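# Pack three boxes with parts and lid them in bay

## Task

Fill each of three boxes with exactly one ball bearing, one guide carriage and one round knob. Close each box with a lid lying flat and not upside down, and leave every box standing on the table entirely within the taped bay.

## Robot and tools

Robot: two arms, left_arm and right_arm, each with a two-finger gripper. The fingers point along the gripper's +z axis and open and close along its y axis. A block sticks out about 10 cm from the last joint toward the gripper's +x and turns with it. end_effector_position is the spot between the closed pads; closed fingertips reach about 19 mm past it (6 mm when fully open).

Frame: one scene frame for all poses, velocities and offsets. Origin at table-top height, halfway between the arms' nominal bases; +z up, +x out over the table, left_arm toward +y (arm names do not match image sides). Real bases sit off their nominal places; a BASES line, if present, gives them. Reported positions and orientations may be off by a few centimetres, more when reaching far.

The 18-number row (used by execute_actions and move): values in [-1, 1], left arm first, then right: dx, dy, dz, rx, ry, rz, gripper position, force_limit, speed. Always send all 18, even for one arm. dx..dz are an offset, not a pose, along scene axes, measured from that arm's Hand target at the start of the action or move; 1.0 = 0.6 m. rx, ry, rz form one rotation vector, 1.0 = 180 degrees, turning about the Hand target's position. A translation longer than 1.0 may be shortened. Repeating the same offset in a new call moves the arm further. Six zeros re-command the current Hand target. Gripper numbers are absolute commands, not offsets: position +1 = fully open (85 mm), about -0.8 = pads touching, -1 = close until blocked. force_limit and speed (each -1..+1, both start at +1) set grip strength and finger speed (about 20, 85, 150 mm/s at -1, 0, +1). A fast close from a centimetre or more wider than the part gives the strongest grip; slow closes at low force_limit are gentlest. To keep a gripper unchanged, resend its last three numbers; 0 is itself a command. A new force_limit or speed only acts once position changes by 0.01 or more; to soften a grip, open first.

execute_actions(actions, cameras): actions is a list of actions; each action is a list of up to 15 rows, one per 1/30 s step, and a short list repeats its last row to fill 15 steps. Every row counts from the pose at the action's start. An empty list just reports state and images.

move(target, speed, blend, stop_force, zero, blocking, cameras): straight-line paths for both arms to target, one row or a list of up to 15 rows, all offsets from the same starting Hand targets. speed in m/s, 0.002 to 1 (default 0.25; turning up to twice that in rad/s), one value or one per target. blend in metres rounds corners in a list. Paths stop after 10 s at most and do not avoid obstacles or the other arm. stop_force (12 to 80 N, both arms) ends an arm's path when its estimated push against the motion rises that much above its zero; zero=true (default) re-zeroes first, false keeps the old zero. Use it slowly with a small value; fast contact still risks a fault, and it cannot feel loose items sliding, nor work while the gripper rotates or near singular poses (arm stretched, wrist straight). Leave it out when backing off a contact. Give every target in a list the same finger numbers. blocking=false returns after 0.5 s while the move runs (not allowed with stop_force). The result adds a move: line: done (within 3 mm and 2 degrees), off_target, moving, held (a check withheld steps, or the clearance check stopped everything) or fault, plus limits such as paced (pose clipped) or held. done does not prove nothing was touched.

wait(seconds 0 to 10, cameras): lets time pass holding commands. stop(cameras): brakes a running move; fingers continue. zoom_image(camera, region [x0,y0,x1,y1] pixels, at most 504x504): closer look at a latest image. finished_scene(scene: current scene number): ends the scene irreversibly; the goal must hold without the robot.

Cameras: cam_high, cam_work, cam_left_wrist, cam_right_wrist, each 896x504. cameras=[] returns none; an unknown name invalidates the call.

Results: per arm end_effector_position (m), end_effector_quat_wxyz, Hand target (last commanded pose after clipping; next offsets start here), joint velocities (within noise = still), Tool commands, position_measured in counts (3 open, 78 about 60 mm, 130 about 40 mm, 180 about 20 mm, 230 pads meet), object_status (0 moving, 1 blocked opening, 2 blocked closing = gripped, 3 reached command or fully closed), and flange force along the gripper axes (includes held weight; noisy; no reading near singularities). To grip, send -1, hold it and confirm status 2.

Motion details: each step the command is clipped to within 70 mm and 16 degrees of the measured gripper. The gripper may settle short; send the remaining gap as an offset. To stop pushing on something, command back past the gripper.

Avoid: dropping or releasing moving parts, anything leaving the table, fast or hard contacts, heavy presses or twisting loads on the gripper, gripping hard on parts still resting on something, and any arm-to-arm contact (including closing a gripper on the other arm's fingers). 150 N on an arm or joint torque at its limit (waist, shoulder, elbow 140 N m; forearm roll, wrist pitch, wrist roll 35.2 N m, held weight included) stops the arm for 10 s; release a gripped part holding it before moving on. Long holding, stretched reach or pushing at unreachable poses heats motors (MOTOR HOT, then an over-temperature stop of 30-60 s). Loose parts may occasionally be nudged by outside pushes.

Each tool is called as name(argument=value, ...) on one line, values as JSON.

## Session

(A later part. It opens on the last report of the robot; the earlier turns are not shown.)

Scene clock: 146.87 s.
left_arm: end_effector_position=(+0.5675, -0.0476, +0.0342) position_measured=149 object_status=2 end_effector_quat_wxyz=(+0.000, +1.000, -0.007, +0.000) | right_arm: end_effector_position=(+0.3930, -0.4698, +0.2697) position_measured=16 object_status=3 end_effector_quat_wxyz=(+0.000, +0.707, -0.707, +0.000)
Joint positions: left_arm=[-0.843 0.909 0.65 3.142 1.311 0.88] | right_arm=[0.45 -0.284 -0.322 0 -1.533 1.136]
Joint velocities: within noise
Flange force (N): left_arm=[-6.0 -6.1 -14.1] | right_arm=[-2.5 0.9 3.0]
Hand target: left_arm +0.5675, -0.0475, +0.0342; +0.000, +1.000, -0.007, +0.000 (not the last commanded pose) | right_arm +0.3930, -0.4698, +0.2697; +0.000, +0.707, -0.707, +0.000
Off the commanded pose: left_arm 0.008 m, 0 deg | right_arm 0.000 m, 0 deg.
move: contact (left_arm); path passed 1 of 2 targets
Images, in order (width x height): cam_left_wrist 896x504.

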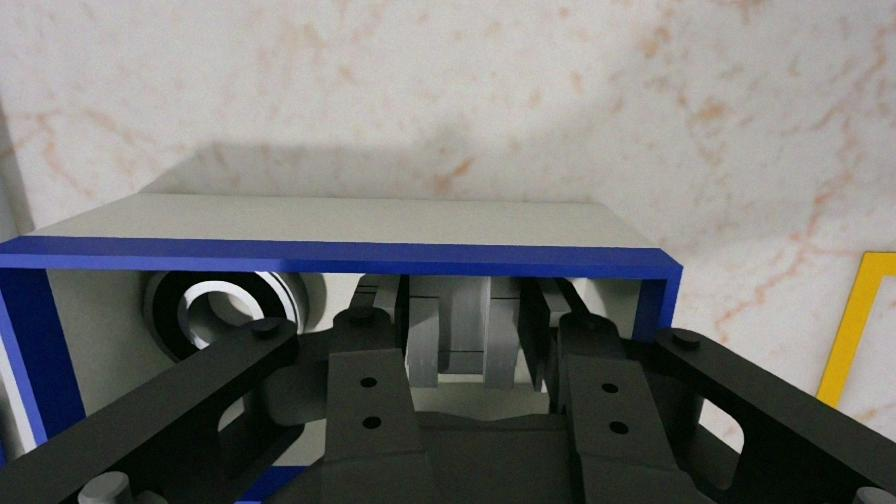

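move(target=[[0,0,0.001,0,0,0,-1,-0.4,-1,0,0,0,0,0,0,0.9,-1,-1],[0,0,0.001,0,0,0,-0.05,-0.4,-1,0,0,0,0,0,0,0.9,-1,-1],[0,0,0.09,0,0,0,-0.05,-0.4,-1,0,0,0,0,0,0,0.9,-1,-1],[-0.009,0.054,0.09,0,0,0,-0.9,-0.4,1,0,0,0,0,0,0,0.9,-1,-1],[-0.009,0.054,0.003,0,0,0,-0.9,-0.4,1,0,0,0,0,0,0,0.9,-1,-1]], speed=[0.02,0.02,0.1,0.12,0.1], cameras=[])

move(target=[-0.0008,-0.057,0,0,0,0,-0.9,-0.4,1,0,0,0,0,0,0,0.9,-1,-1], speed=0.025, stop_force=12, cameras=["cam_left_wrist"])

move(target=[[0.0002,0.01,0,0,0,0,-0.9,-0.4,1,0,0,0,0,0,0,0.9,-1,-1],[-0.01,0.04,0.125,0,0,0,-0.9,-0.4,1,0,0,0,0,0,0,0.9,-1,-1]], speed=0.1, cameras=["cam_left_wrist"])

Scene clock: 151.03 s.
left_arm: end_effector_position=(+0.5621, -0.0152, +0.0360) position_measured=233 object_status=3 end_effector_quat_wxyz=(+0.000, +1.000, -0.007, +0.000) | right_arm: end_effector_position=(+0.3930, -0.4698, +0.2697) position_measured=16 object_status=3 end_effector_quat_wxyz=(+0.000, +0.707, -0.707, +0.000)
Joint positions: left_arm=[-0.82 0.836 0.526 3.142 1.26 0.857] | right_arm=[0.45 -0.284 -0.322 0 -1.533 1.136]
Joint velocities: within noise
Flange force (N): left_arm=[-4.7 -2.3 3.4] | right_arm=[-2.4 -0.2 2.9]
Hand target: left_arm +0.5621, -0.0151, +0.0360; +0.000, +1.000, -0.007, +0.000 | right_arm +0.3930, -0.4698, +0.2697; +0.000, +0.707, -0.707, +0.000
Off the commanded pose: left_arm 0.000 m, 0 deg | right_arm 0.000 m, 0 deg.
move: done
No camera images: "cameras" was empty.

Scene clock: 153.10 s.
left_arm: end_effector_position=(+0.5616, -0.0493, +0.0360) position_measured=233 object_status=3 end_effector_quat_wxyz=(+0.000, +1.000, -0.007, +0.000) | right_arm: end_effector_position=(+0.3930, -0.4698, +0.2697) position_measured=16 object_status=3 end_effector_quat_wxyz=(+0.000, +0.707, -0.707, +0.000)
Joint positions: left_arm=[-0.851 0.898 0.635 3.142 1.307 0.887] | right_arm=[0.45 -0.284 -0.322 0 -1.533 1.136]
Joint velocities: within noise
Flange force (N): left_arm=[-5.7 -9.6 -8.9] | right_arm=[-2.8 -0.8 2.6]
Hand target: left_arm +0.5616, -0.0493, +0.0360; +0.000, +1.000, -0.007, +0.000 | right_arm +0.3930, -0.4698, +0.2697; +0.000, +0.707, -0.707, +0.000
Off the commanded pose: left_arm 0.000 m, 0 deg | right_arm 0.000 m, 0 deg.
move: done
Images, in order (width x height): cam_left_wrist 896x504.

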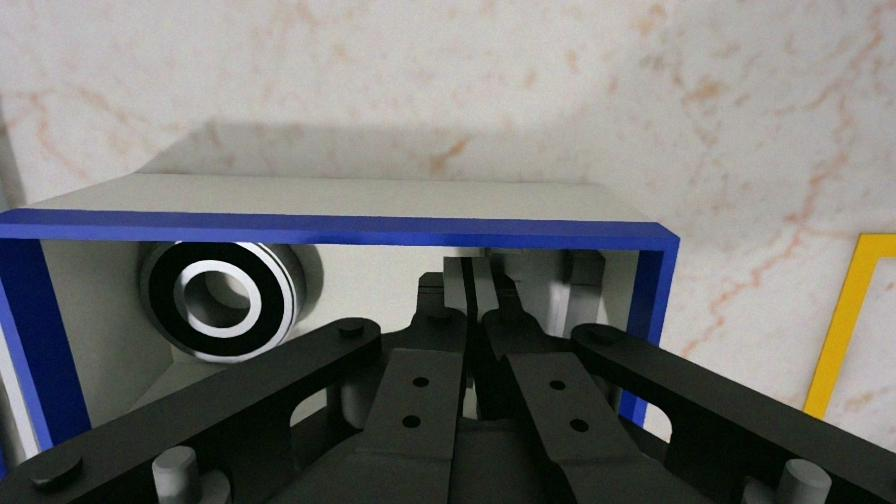

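Scene clock: 154.30 s.
left_arm: end_effector_position=(+0.5556, -0.0253, +0.1110) position_measured=233 object_status=3 end_effector_quat_wxyz=(+0.000, +1.000, -0.007, +0.000) | right_arm: end_effector_position=(+0.3930, -0.4698, +0.2697) position_measured=16 object_status=3 end_effector_quat_wxyz=(+0.000, +0.707, -0.707, +0.000)
Joint positions: left_arm=[-0.836 0.789 0.625 3.142 1.406 0.873] | right_arm=[0.45 -0.284 -0.322 0 -1.533 1.136]
Joint velocities: within noise
Flange force (N): left_arm=[-4.6 -2.1 3.7] | right_arm=[-3.4 0.5 3.2]
Hand target: left_arm +0.5556, -0.0253, +0.1110; +0.000, +1.000, -0.007, +0.000 | right_arm +0.3930, -0.4698, +0.2697; +0.000, +0.707, -0.707, +0.000
Off the commanded pose: left_arm 0.000 m, 0 deg | right_arm 0.000 m, 0 deg.
move: done
Images, in order (width x height): cam_left_wrist 896x504.

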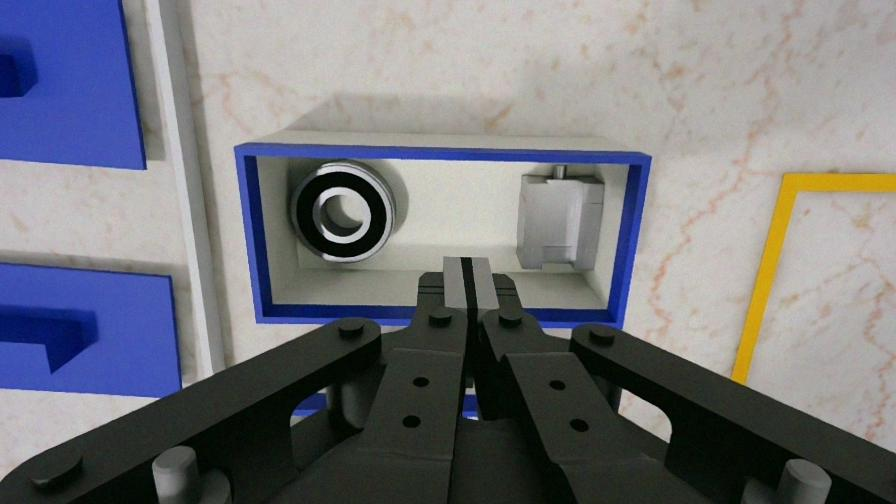

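move(target=[[0,0,0.13,0,0,0,-0.9,-0.4,1,0,0,0,0,0,0,0.9,-1,-1],[0.1515,0.7538,0.13,0,0,0.0045,-0.9,-0.4,1,0,0,0,0,0,0,0.9,-1,-1],[0.1515,0.7538,0.015,0,0,0.0045,0.4,-0.4,1,0,0,0,0,0,0,0.9,-1,-1]], speed=[0.25,0.3,0.2], blend=[0.03,0.03,0], cameras=["cam_left_wrist"])

Scene clock: 158.03 s.
left_arm: end_effector_position=(+0.6465, +0.4269, +0.1200) position_measured=78 object_status=0 end_effector_quat_wxyz=(+0.000, +1.000, +0.000, +0.000) | right_arm: end_effector_position=(+0.3930, -0.4698, +0.2697) position_measured=16 object_status=3 end_effector_quat_wxyz=(+0.000, +0.707, -0.707, +0.000)
Joint positions: left_arm=[-0.184 0.558 0.275 3.142 1.288 0.235] | right_arm=[0.45 -0.284 -0.322 0 -1.533 1.136]
Joint velocities: within noise
Flange force (N): left_arm=[-4.2 1.4 4.0] | right_arm=[-2.8 1.0 2.8]
Hand target: left_arm +0.6465, +0.4269, +0.1200; +0.000, +1.000, +0.000, +0.000 | right_arm +0.3930, -0.4698, +0.2697; +0.000, +0.707, -0.707, +0.000
Off the commanded pose: left_arm 0.000 m, 0 deg | right_arm 0.000 m, 0 deg.
move: done
Images, in order (width x height): cam_left_wrist 896x504.

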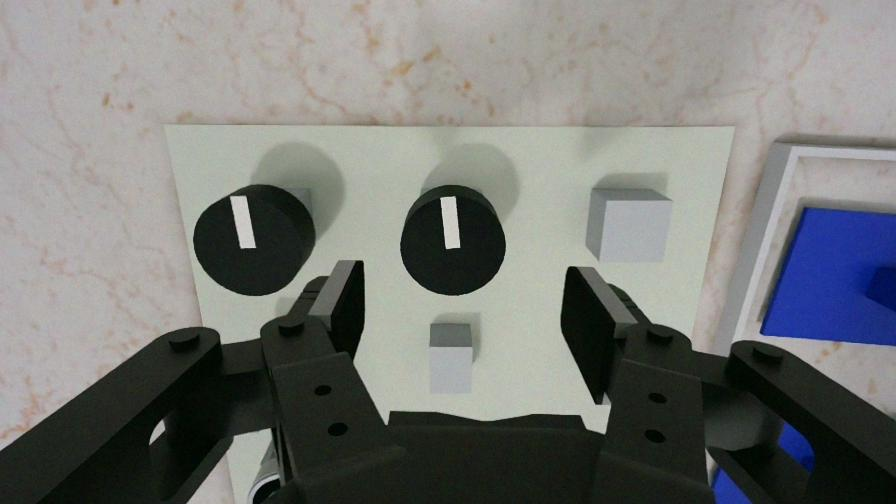

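move(target=[[0.0015,0.0037,-0.03,0,0,0,0.4,-0.4,1,0,0,0,0,0,0,0.9,-1,-1],[0.0015,0.0037,-0.1017,0,0,0,0.4,-0.4,1,0,0,0,0,0,0,0.9,-1,-1],[0.0015,0.0037,-0.1017,0,0,0,-1,-0.4,-1,0,0,0,0,0,0,0.9,-1,-1],[0.0015,0.0037,0.12,0,0,0,-1,-0.4,-1,0,0,0,0,0,0,0.9,-1,-1],[-0.1303,-0.7515,0.12,0,0,-0.005,-1,-0.4,-1,0,0,0,0,0,0,0.9,-1,-1],[-0.1303,-0.7515,-0.095,0,0,-0.005,-1,-0.4,-1,0,0,0,0,0,0,0.9,-1,-1]], speed=[0.15,0.1,0.1,0.15,0.2,0.12], blend=[0,0,0,0.02,0.03,0], cameras=["cam_left_wrist","cam_work"])

zoom_image(camera="cam_work", region=[380, 220, 490, 320])

Scene clock: 165.17 s.
left_arm: end_effector_position=(+0.5683, -0.0240, +0.0630) position_measured=125 object_status=2 end_effector_quat_wxyz=(+0.000, +1.000, -0.008, +0.000) | right_arm: end_effector_position=(+0.3930, -0.4698, +0.2697) position_measured=16 object_status=3 end_effector_quat_wxyz=(+0.000, +0.707, -0.707, +0.000)
Joint positions: left_arm=[-0.821 0.844 0.605 3.143 1.331 0.857] | right_arm=[0.45 -0.284 -0.322 0 -1.533 1.136]
Joint velocities: within noise
Flange force (N): left_arm=[-4.6 -2.5 4.2] | right_arm=[-2.4 0.4 2.9]
Hand target: left_arm +0.5683, -0.0240, +0.0630; +0.000, +1.000, -0.008, +0.000 | right_arm +0.3930, -0.4698, +0.2697; +0.000, +0.707, -0.707, +0.000
Off the commanded pose: left_arm 0.000 m, 0 deg | right_arm 0.000 m, 0 deg.
move: done
Images, in order (width x height): cam_work 896x504, cam_left_wrist 896x504.

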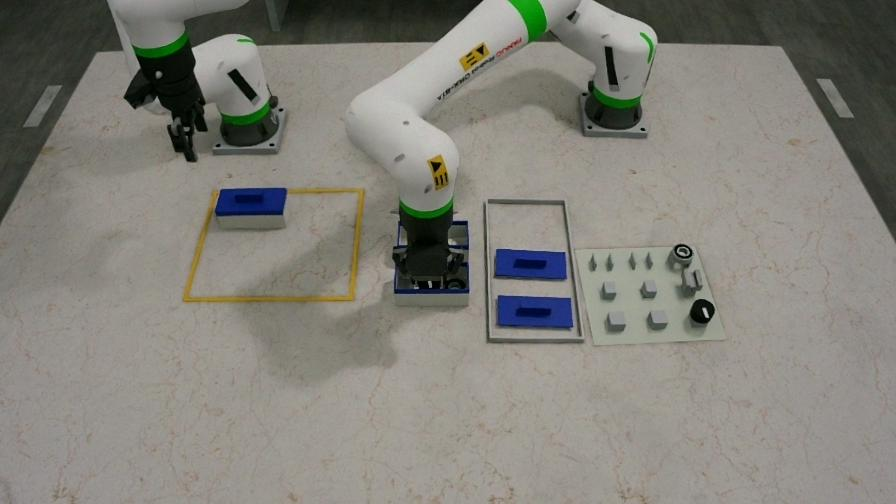

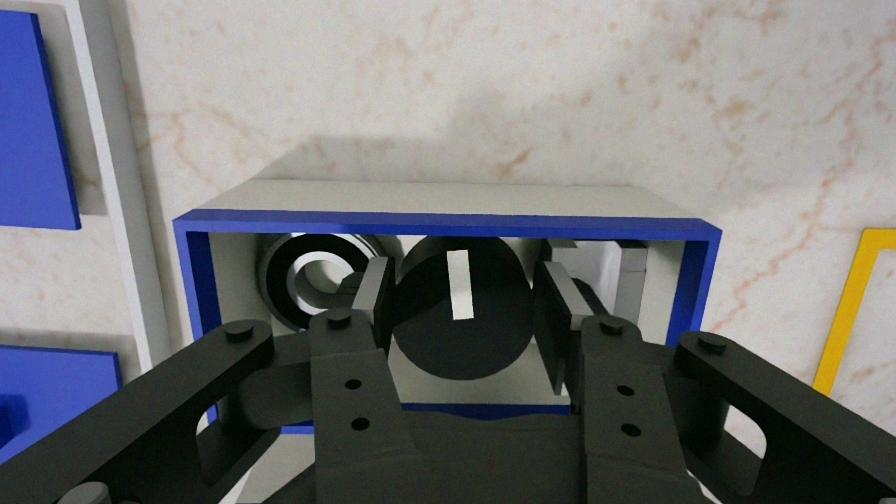

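Scaled by 4.582 from the camera's 896x504 image, which has a finer 1280x720 frame.

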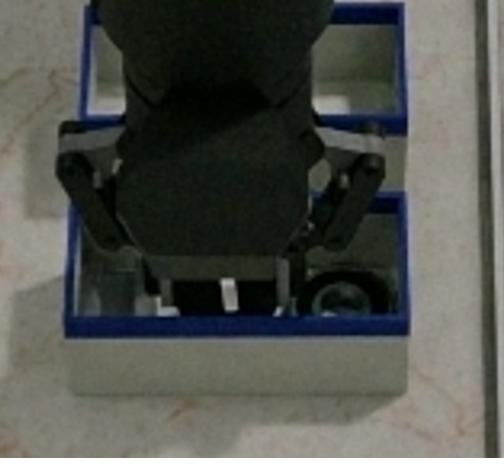

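move(target=[[0,0.0025,-0.03,0,0,0,-1,-0.4,-1,0,0,0,0,0,0,0.9,-1,-1],[0,0.0025,-0.07,0,0,0,-1,-0.4,-1,0,0,0,0,0,0,0.9,-1,-1]], speed=[0.04,0.014], stop_force=12, cameras=["cam_left_wrist"])

Scene clock: 166.97 s.
left_arm: end_effector_position=(+0.5684, -0.0225, +0.0370) position_measured=125 object_status=2 end_effector_quat_wxyz=(+0.000, +1.000, -0.008, +0.000) | right_arm: end_effector_position=(+0.3930, -0.4698, +0.2697) position_measured=16 object_status=3 end_effector_quat_wxyz=(+0.000, +0.707, -0.707, +0.000)
Joint positions: left_arm=[-0.82 0.861 0.572 3.142 1.281 0.855] | right_arm=[0.45 -0.284 -0.322 0 -1.533 1.136]
Joint velocities: within noise
Flange force (N): left_arm=[-8.8 -4.9 -15.0] | right_arm=[-2.3 -0.4 3.0]
Hand target: left_arm +0.5684, -0.0225, +0.0370; +0.000, +1.000, -0.008, +0.000 (not the last commanded pose) | right_arm +0.3930, -0.4698, +0.2697; +0.000, +0.707, -0.707, +0.000
Off the commanded pose: left_arm 0.016 m, 0 deg | right_arm 0.000 m, 0 deg.
move: contact (left_arm); path passed 1 of 2 targets
Images, in order (width x height): cam_left_wrist 896x504.

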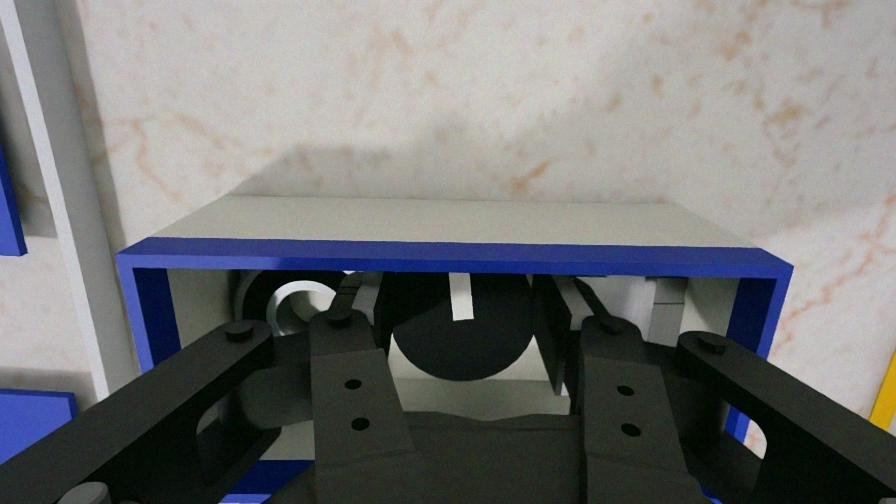

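move(target=[[0,0,0.001,0,0,0,-1,-0.4,-1,0,0,0,0,0,0,0.9,-1,-1],[0,0,0.001,0,0,0,0.09,-0.4,-1,0,0,0,0,0,0,0.9,-1,-1],[0,0,0.07,0,0,0,0.09,-0.4,-1,0,0,0,0,0,0,0.9,-1,-1],[-0.02,0.01,0.15,0,0,0,0.09,-0.4,-1,0,0,0,0,0,0,0.9,-1,-1]], speed=[0.02,0.02,0.06,0.15], cameras=["cam_left_wrist"])

Scene clock: 169.70 s.
left_arm: end_effector_position=(+0.5564, -0.0165, +0.1270) position_measured=118 object_status=3 end_effector_quat_wxyz=(+0.000, +1.000, -0.008, +0.000) | right_arm: end_effector_position=(+0.3930, -0.4698, +0.2697) position_measured=16 object_status=3 end_effector_quat_wxyz=(+0.000, +0.707, -0.707, +0.000)
Joint positions: left_arm=[-0.828 0.766 0.624 3.142 1.428 0.863] | right_arm=[0.45 -0.284 -0.322 0 -1.533 1.136]
Joint velocities: within noise
Flange force (N): left_arm=[-4.6 -2.1 4.6] | right_arm=[-3.4 1.2 3.1]
Hand target: left_arm +0.5564, -0.0165, +0.1270; +0.000, +1.000, -0.008, +0.000 | right_arm +0.3930, -0.4698, +0.2697; +0.000, +0.707, -0.707, +0.000
Off the commanded pose: left_arm 0.000 m, 0 deg | right_arm 0.000 m, 0 deg.
move: done
Images, in order (width x height): cam_left_wrist 896x504.

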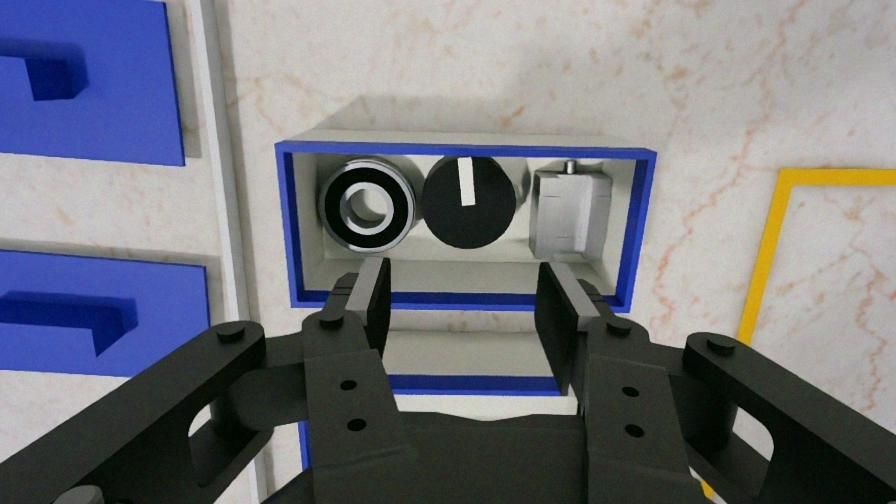

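move(target=[[0.0,0.0,0.08,0,0,-0.1,0.1,-0.4,-1,0,0,0,0,0,0,0.9,-1,-1],[-0.0997,0.3408,0.03,0,0,-0.52,0.1,-0.4,-1,0,0,0,0,0,0,0.9,-1,-1]], speed=0.7, cameras=["cam_left_wrist"])

Scene clock: 172.10 s.
left_arm: end_effector_position=(+0.4966, +0.1880, +0.1450) position_measured=117 object_status=3 end_effector_quat_wxyz=(+0.000, +0.679, -0.735, +0.000) | right_arm: end_effector_position=(+0.3930, -0.4698, +0.2697) position_measured=16 object_status=3 end_effector_quat_wxyz=(+0.000, +0.707, -0.707, +0.000)
Joint positions: left_arm=[-0.669 0.333 0.013 3.142 1.252 -0.93] | right_arm=[0.45 -0.284 -0.322 0 -1.533 1.136]
Joint velocities: within noise
Flange force (N): left_arm=[0.8 1.9 4.3] | right_arm=[-2.5 0.3 2.6]
Hand target: left_arm +0.4966, +0.1880, +0.1450; +0.000, +0.679, -0.735, +0.000 | right_arm +0.3930, -0.4698, +0.2697; +0.000, +0.707, -0.707, +0.000
Off the commanded pose: left_arm 0.000 m, 0 deg | right_arm 0.000 m, 0 deg.
move: done; limits=paced
Images, in order (width x height): cam_left_wrist 896x504.

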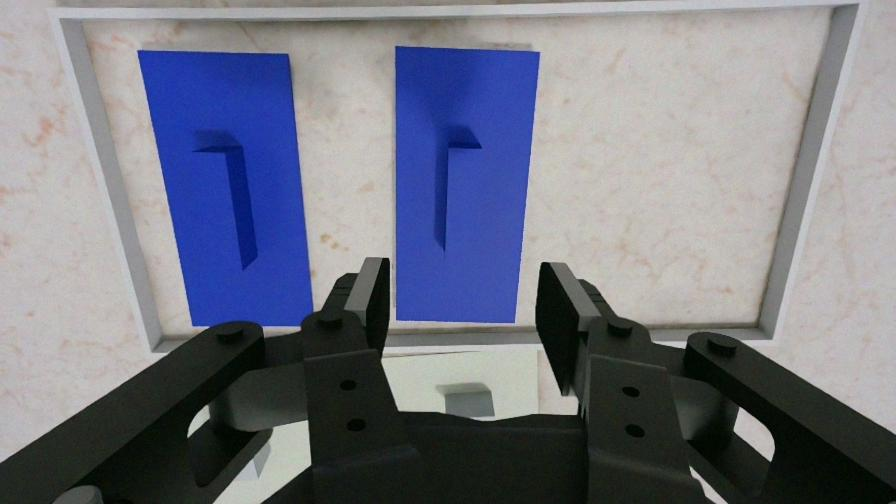

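move(target=[[-0.0048,0.0017,-0.07,0,0,-0.0033,0.1,-0.4,-1,0,0,0,0,0,0,0.9,-1,-1]], speed=0.12, cameras=["cam_left_wrist"])

Scene clock: 173.07 s.
left_arm: end_effector_position=(+0.4937, +0.1890, +0.1030) position_measured=117 object_status=3 end_effector_quat_wxyz=(+0.000, +0.675, -0.738, +0.000) | right_arm: end_effector_position=(+0.3930, -0.4698, +0.2697) position_measured=16 object_status=3 end_effector_quat_wxyz=(+0.000, +0.707, -0.707, +0.000)
Joint positions: left_arm=[-0.671 0.362 -0.051 3.142 1.158 -0.938] | right_arm=[0.45 -0.284 -0.322 0 -1.533 1.136]
Joint velocities: within noise
Flange force (N): left_arm=[0.0 4.0 4.4] | right_arm=[-2.2 0.2 3.0]
Hand target: left_arm +0.4937, +0.1890, +0.1030; +0.000, -0.675, +0.738, +0.000 | right_arm +0.3930, -0.4698, +0.2697; +0.000, +0.707, -0.707, +0.000
Off the commanded pose: left_arm 0.000 m, 0 deg | right_arm 0.000 m, 0 deg.
move: done
Images, in order (width x height): cam_left_wrist 896x504.

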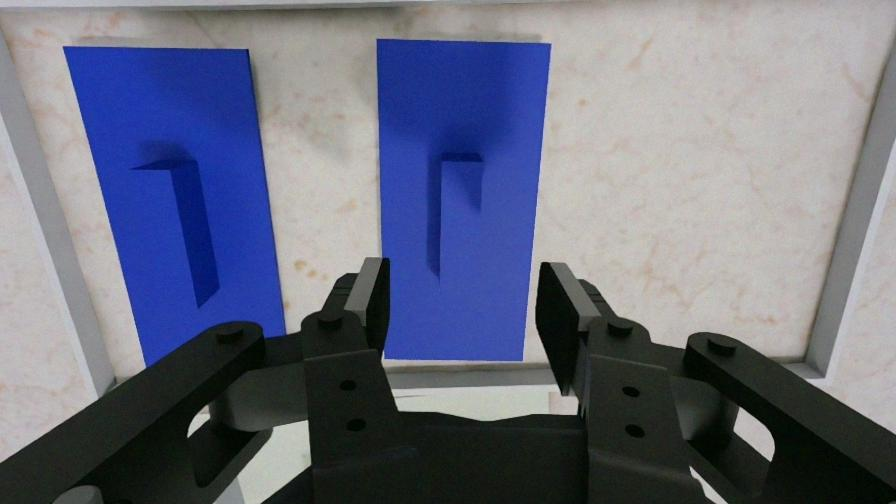

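move(target=[[0,0,-0.1183,0,0,0,0.1,-0.4,-1,0,0,0,0,0,0,0.9,-1,-1],[0,0,-0.1183,0,0,0,-1,-0.4,-1,0,0,0,0,0,0,0.9,-1,-1],[0,0,0.09,0,0,0,-1,-0.4,-1,0,0,0,0,0,0,0.9,-1,-1],[0.1052,-0.3453,0.09,0,0,0.022,-1,-0.4,-1,0,0,0,0,0,0,0.9,-1,-1],[0.1052,-0.3453,-0.02,0,0,0.022,-1,-0.4,-1,0,0,0,0,0,0,0.9,-1,-1]], speed=[0.1,0.1,0.12,0.2,0.1], cameras=["cam_left_wrist","cam_work","cam_high"])

zoom_image(camera="cam_high", region=[345, 205, 415, 285])

zoom_image(camera="cam_work", region=[380, 230, 490, 320])

Scene clock: 179.40 s.
left_arm: end_effector_position=(+0.5568, -0.0182, +0.0910) position_measured=191 object_status=2 end_effector_quat_wxyz=(+0.000, +0.700, -0.714, +0.000) | right_arm: end_effector_position=(+0.3930, -0.4698, +0.2697) position_measured=16 object_status=3 end_effector_quat_wxyz=(+0.000, +0.707, -0.707, +0.000)
Joint positions: left_arm=[-0.829 0.79 0.58 3.142 1.361 -0.711] | right_arm=[0.45 -0.284 -0.322 0 -1.533 1.136]
Joint velocities: within noise
Flange force (N): left_arm=[-3.6 6.5 4.6] | right_arm=[-2.4 0.8 2.6]
Hand target: left_arm +0.5568, -0.0182, +0.0910; +0.000, +0.700, -0.714, +0.000 | right_arm +0.3930, -0.4698, +0.2697; +0.000, +0.707, -0.707, +0.000
Off the commanded pose: left_arm 0.000 m, 0 deg | right_arm 0.000 m, 0 deg.
move: done
Images, in order (width x height): cam_high 896x504, cam_work 896x504, cam_left_wrist 896x504.

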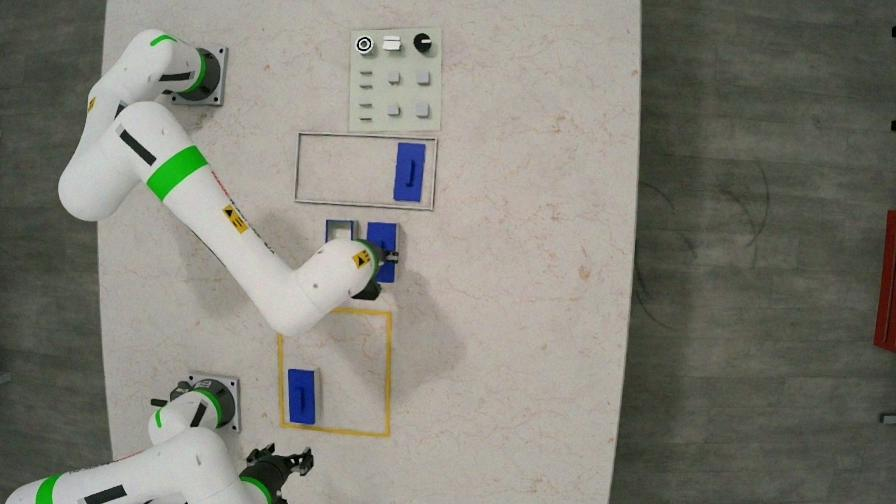

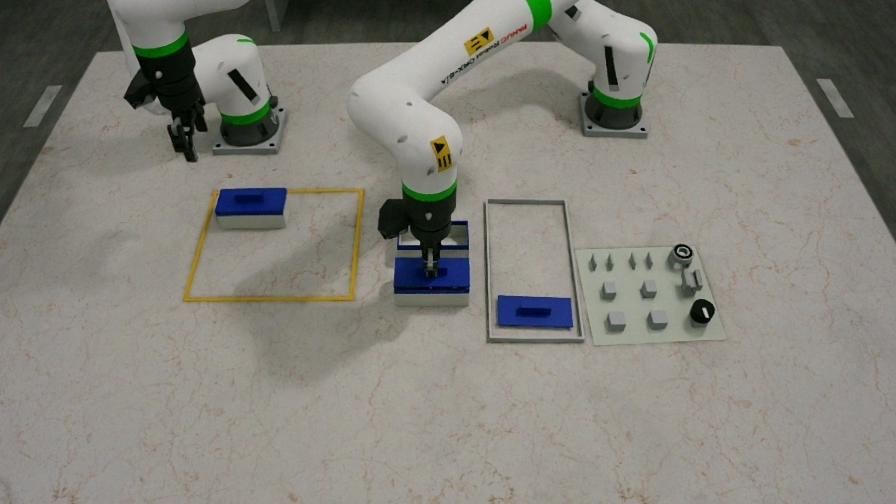

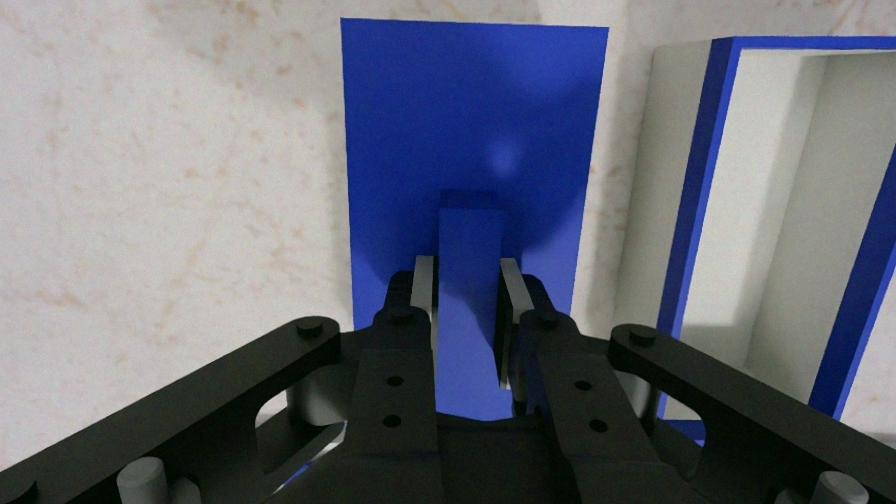

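Scaled by 6.300 from the camera's 896x504 image, which has a finer 1280x720 frame.

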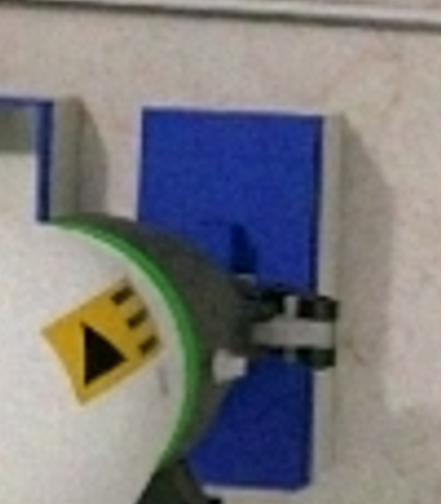

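Scaled by 4.582 from the camera's 896x504 image, which has a finer 1280x720 frame.

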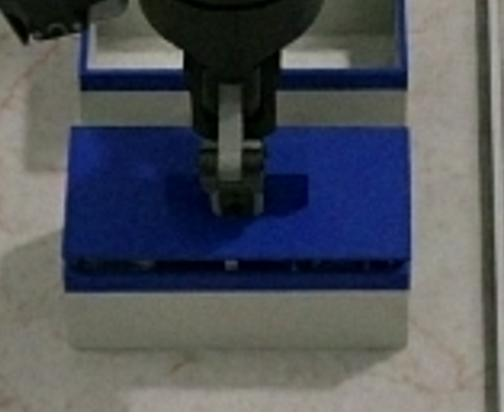

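move(target=[[0,0,-0.04,0,0,0,-1,-0.4,-1,0,0,0,0,0,0,0.9,-1,-1]], speed=0.012, stop_force=12, cameras=["cam_left_wrist","cam_work","cam_high"])

zoom_image(camera="cam_work", region=[380, 230, 490, 320])

zoom_image(camera="cam_high", region=[345, 205, 415, 285])

Scene clock: 181.17 s.
left_arm: end_effector_position=(+0.5569, -0.0182, +0.0794) position_measured=191 object_status=2 end_effector_quat_wxyz=(+0.000, +0.700, -0.714, +0.000) | right_arm: end_effector_position=(+0.3930, -0.4698, +0.2697) position_measured=16 object_status=3 end_effector_quat_wxyz=(+0.000, +0.707, -0.707, +0.000)
Joint positions: left_arm=[-0.829 0.798 0.564 3.142 1.338 -0.711] | right_arm=[0.45 -0.284 -0.322 0 -1.533 1.136]
Joint velocities: within noise
Flange force (N): left_arm=[-3.8 15.9 -24.0] | right_arm=[-3.5 0.7 2.6]
Hand target: left_arm +0.5568, -0.0182, +0.0794; +0.000, +0.700, -0.714, +0.000 (not the last commanded pose) | right_arm +0.3930, -0.4698, +0.2697; +0.000, +0.707, -0.707, +0.000
Off the commanded pose: left_arm 0.012 m, 0 deg | right_arm 0.000 m, 0 deg.
move: contact (left_arm)
Images, in order (width x height): cam_high 896x504, cam_work 896x504, cam_left_wrist 896x504.

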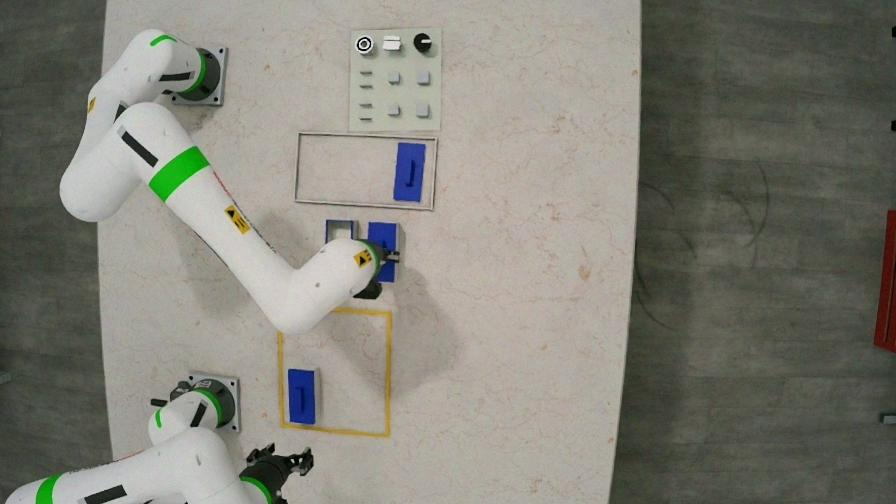

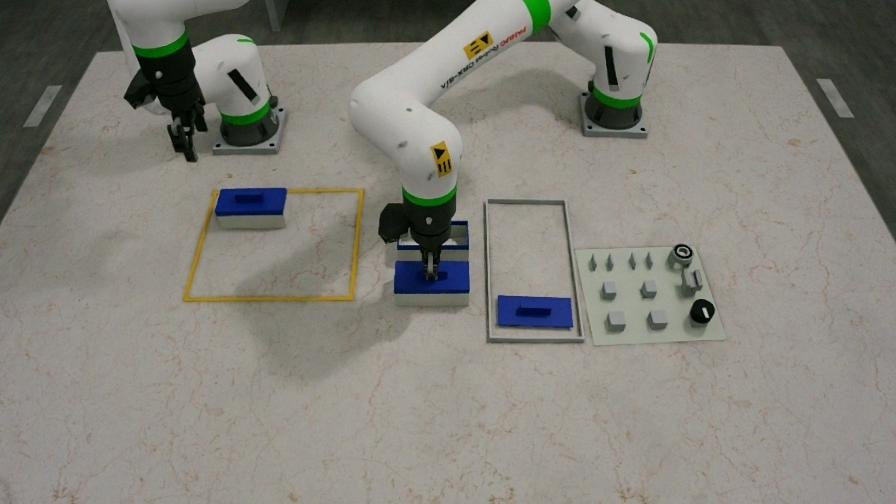

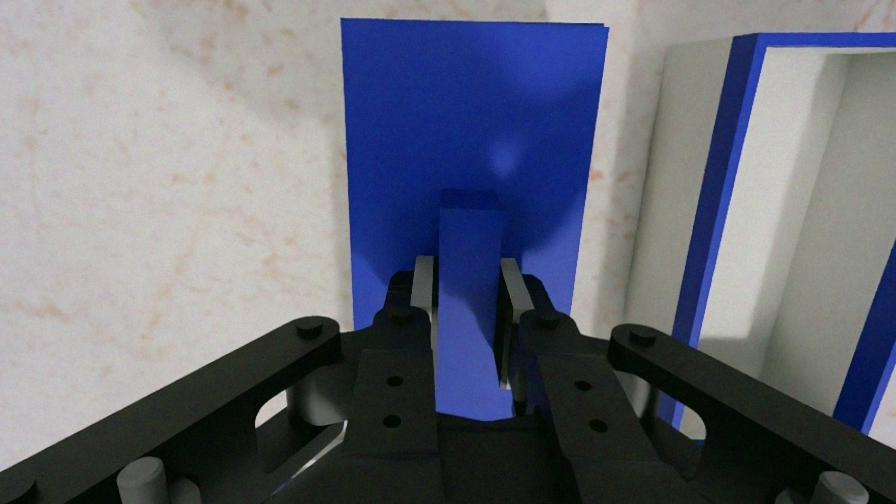

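Scaled by 4.582 from the camera's 896x504 image, which has a finer 1280x720 frame.

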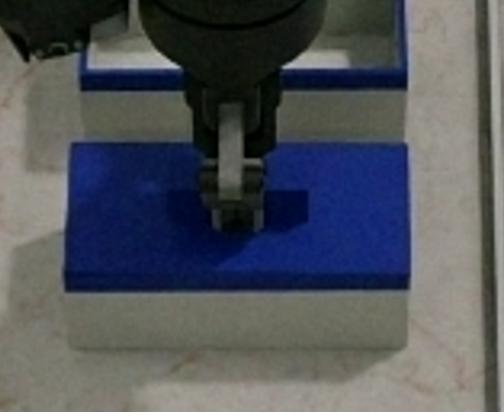

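Scaled by 6.300 from the camera's 896x504 image, which has a finer 1280x720 frame.

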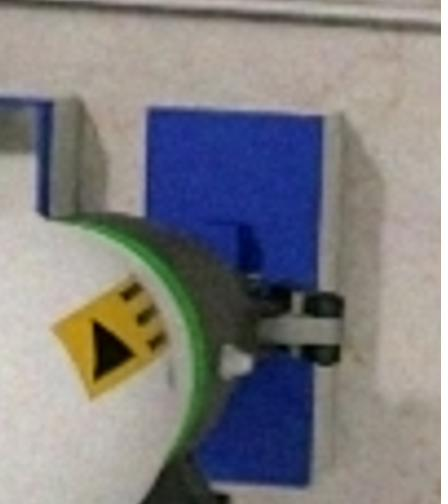

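move(target=[[0,0,0,0,0,0,-0.2,-0.4,-1,0,0,0,0,0,0,1,-1,-1],[0,0,0.2,0,0,0,-0.2,-0.4,-1,0,0,0,0,0,0,1,-1,-1],[-0.1065,0.882,0.2,0,0,0.506,-0.2,-0.4,-1,0,0.2,0,0,0,0,1,-1,-1],[-0.1065,0.882,0.085,0,0,0.506,0.4,-0.4,1,0.277,0.7517,-0.1995,0,0,-0.0053,1,-1,-1]], speed=[0.1,0.15,0.35,0.25], cameras=["cam_left_wrist","cam_right_wrist"])

Scene clock: 188.33 s.
left_arm: end_effector_position=(+0.4929, +0.5110, +0.1304) position_measured=78 object_status=0 end_effector_quat_wxyz=(+0.000, +1.000, -0.001, +0.000) | right_arm: end_effector_position=(+0.5592, -0.0188, +0.1500) position_measured=3 object_status=3 end_effector_quat_wxyz=(+0.000, +0.702, -0.713, +0.000)
Joint positions: left_arm=[-0.086 0.193 -0.199 3.142 1.178 0.136] | right_arm=[0.948 0.659 0.504 0 -1.416 0.621]
Joint velocities: within noise
Flange force (N): left_arm=[-2.5 1.7 4.8] | right_arm=[0.1 2.3 2.6]
Hand target: left_arm +0.4929, +0.5110, +0.1304; +0.000, +1.000, -0.001, +0.000 | right_arm +0.5592, -0.0188, +0.1500; +0.000, +0.702, -0.713, +0.000
Off the commanded pose: left_arm 0.000 m, 0 deg | right_arm 0.000 m, 0 deg.
move: done
Images, in order (width x height): cam_left_wrist 896x504, cam_right_wrist 896x504.

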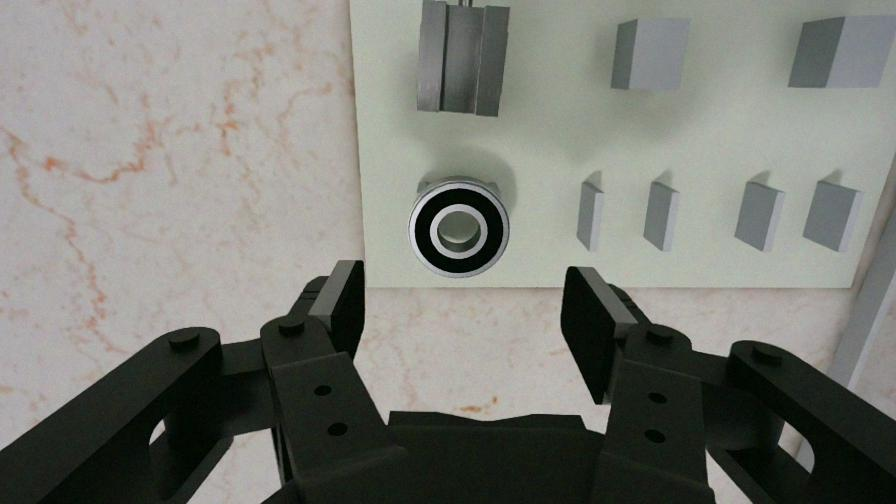

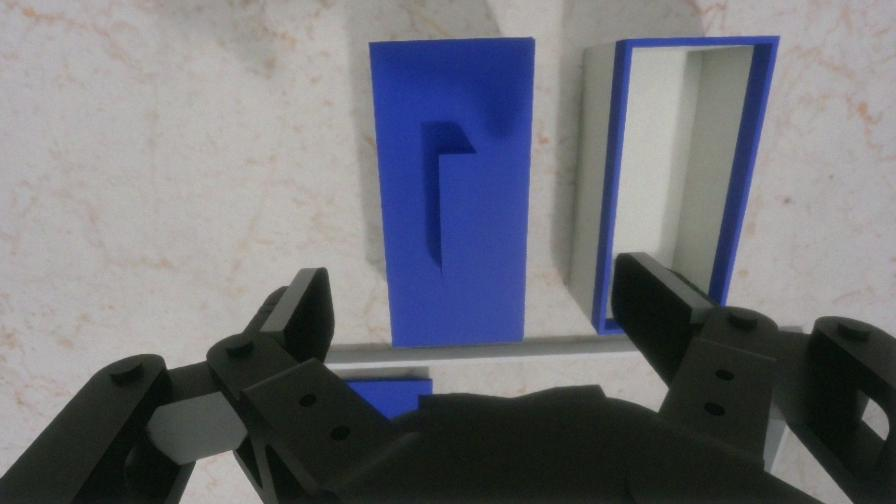

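move(target=[[0.006,-0.0017,-0.06,0,0,0,0.4,-0.4,1,-0.002,0,-0.14,0,0,0,1,-1,-1],[0.006,-0.0017,-0.139,0,0,0,0.4,-0.4,1,-0.002,0,-0.194,0,0,0,1,-1,-1]], speed=[0.1,0.05], cameras=["cam_left_wrist","cam_right_wrist","cam_work"])

Scene clock: 190.73 s.
left_arm: end_effector_position=(+0.4965, +0.5100, +0.0470) position_measured=78 object_status=3 end_effector_quat_wxyz=(+0.000, +1.000, -0.001, +0.000) | right_arm: end_effector_position=(+0.5580, -0.0188, +0.0336) position_measured=3 object_status=3 end_effector_quat_wxyz=(+0.000, +0.702, -0.713, +0.000)
Joint positions: left_arm=[-0.087 0.3 -0.285 3.143 0.986 0.137] | right_arm=[0.95 0.74 0.355 0 -1.186 0.62]
Joint velocities: within noise
Flange force (N): left_arm=[-1.9 2.0 4.2] | right_arm=[0.5 1.9 2.1]
Hand target: left_arm +0.4965, +0.5100, +0.0470; +0.000, +1.000, -0.001, +0.000 | right_arm +0.5580, -0.0188, +0.0336; +0.000, +0.702, -0.713, +0.000
Off the commanded pose: left_arm 0.000 m, 0 deg | right_arm 0.000 m, 0 deg.
move: done
Images, in order (width x height): cam_work 896x504, cam_left_wrist 896x504, cam_right_wrist 896x504.

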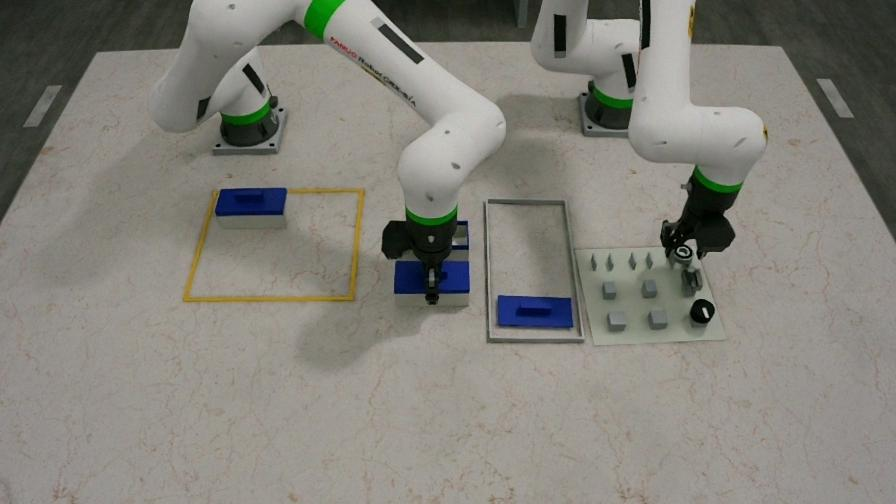

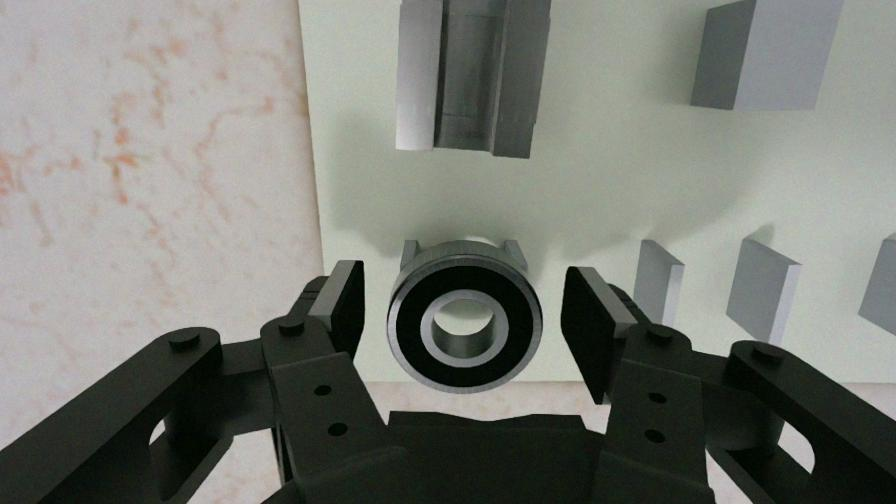

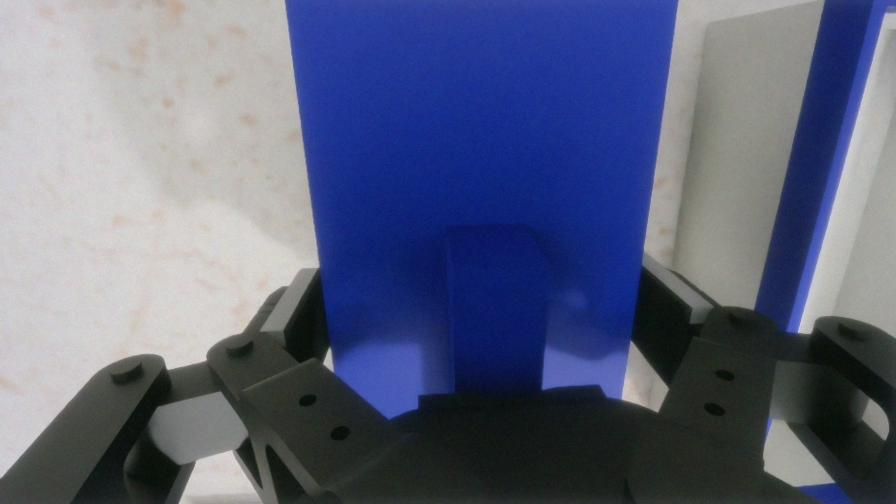

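move(target=[[0,0,0,0,0,0,-1,-0.4,-1,0,0,0,0,0,0,-1,-1,-1],[0,0,0.15,0,0,0,-1,-0.4,-1,0,0,0.05,0,0,0,-1,-1,-1],[0,0,0.25,0,0,0,-1,-0.4,-1,0,0,0.13,0,0,0,-1,-1,-1],[0,0,0.25,0,0,0,-1,-0.4,-1,-0.0883,-0.677,0.13,0,0,0.0053,-1,-1,-1],[-0.0892,-0.8433,0.25,0,0,-0.0045,-1,-0.4,-1,-0.0883,-0.677,0.03,0,0,0.0053,-1,-1,-1],[-0.0892,-0.8433,0.1333,0,0,-0.0045,-1,-0.4,-1,-0.0883,-0.677,0.005,0,0,0.0053,-1,-1,-1]], speed=[0.1,0.1,0.1,0.17,0.2,0.1], cameras=["cam_left_wrist","cam_work","cam_high"])

zoom_image(camera="cam_work", region=[140, 150, 400, 320])

zoom_image(camera="cam_high", region=[260, 290, 410, 450])

Scene clock: 200.10 s.
left_arm: end_effector_position=(+0.4430, +0.0040, +0.1270) position_measured=117 object_status=2 end_effector_quat_wxyz=(+0.000, +1.000, -0.008, +0.000) | right_arm: end_effector_position=(+0.5050, -0.4250, +0.0366) position_measured=50 object_status=2 end_effector_quat_wxyz=(+0.000, +0.707, -0.707, +0.000)
Joint positions: left_arm=[-0.948 0.507 0.214 3.142 1.278 0.984] | right_arm=[0.435 0.225 -0.411 0 -0.935 1.151]
Joint velocities: within noise
Flange force (N): left_arm=[-4.0 -2.4 5.7] | right_arm=[-2.0 1.3 6.7]
Hand target: left_arm +0.4430, +0.0040, +0.1270; +0.000, +1.000, -0.008, +0.000 | right_arm +0.5050, -0.4250, +0.0366; +0.000, +0.707, -0.707, +0.000
Off the commanded pose: left_arm 0.000 m, 0 deg | right_arm 0.000 m, 0 deg.
move: done
Images, in order (width x height): cam_high 896x504, cam_work 896x504, cam_left_wrist 896x504.

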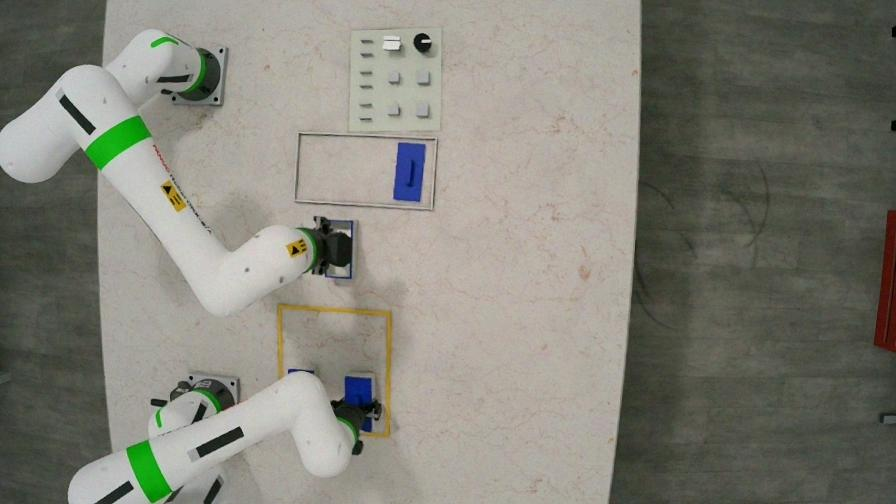

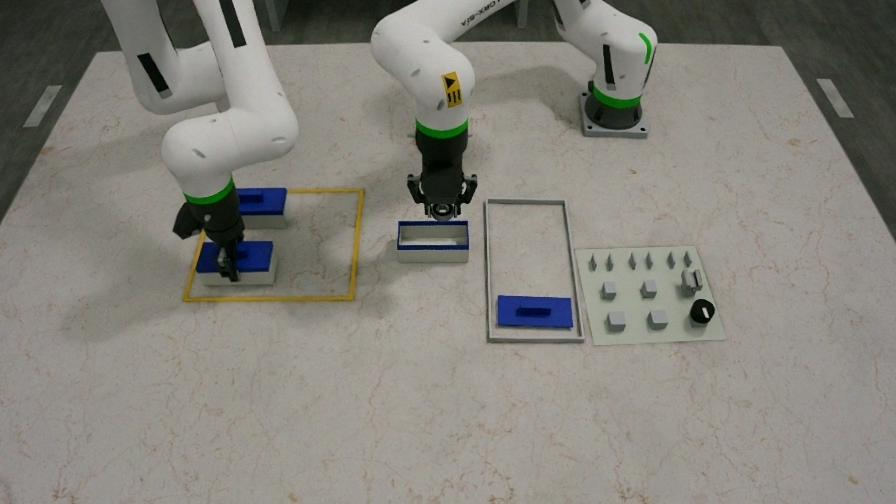

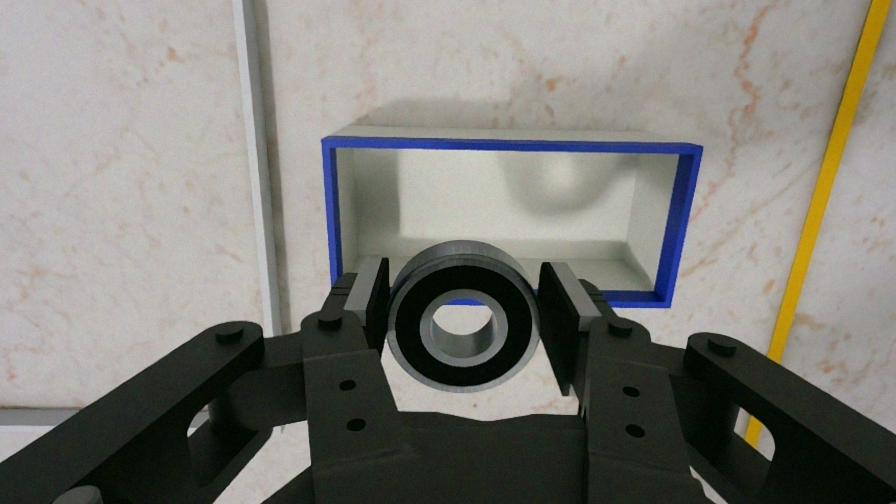

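Scaled by 1.938 from the camera's 896x504 image, which has a finer 1280x720 frame.

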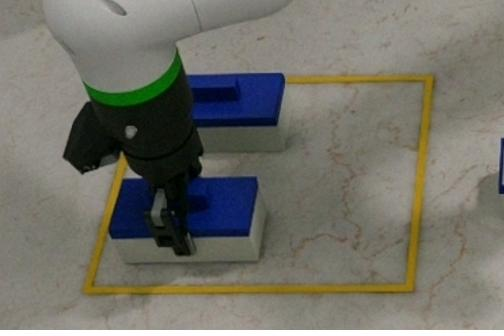

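Scaled by 3.150 from the camera's 896x504 image, which has a finer 1280x720 frame.

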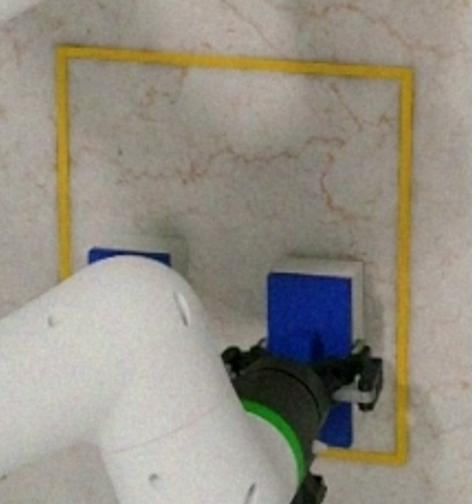

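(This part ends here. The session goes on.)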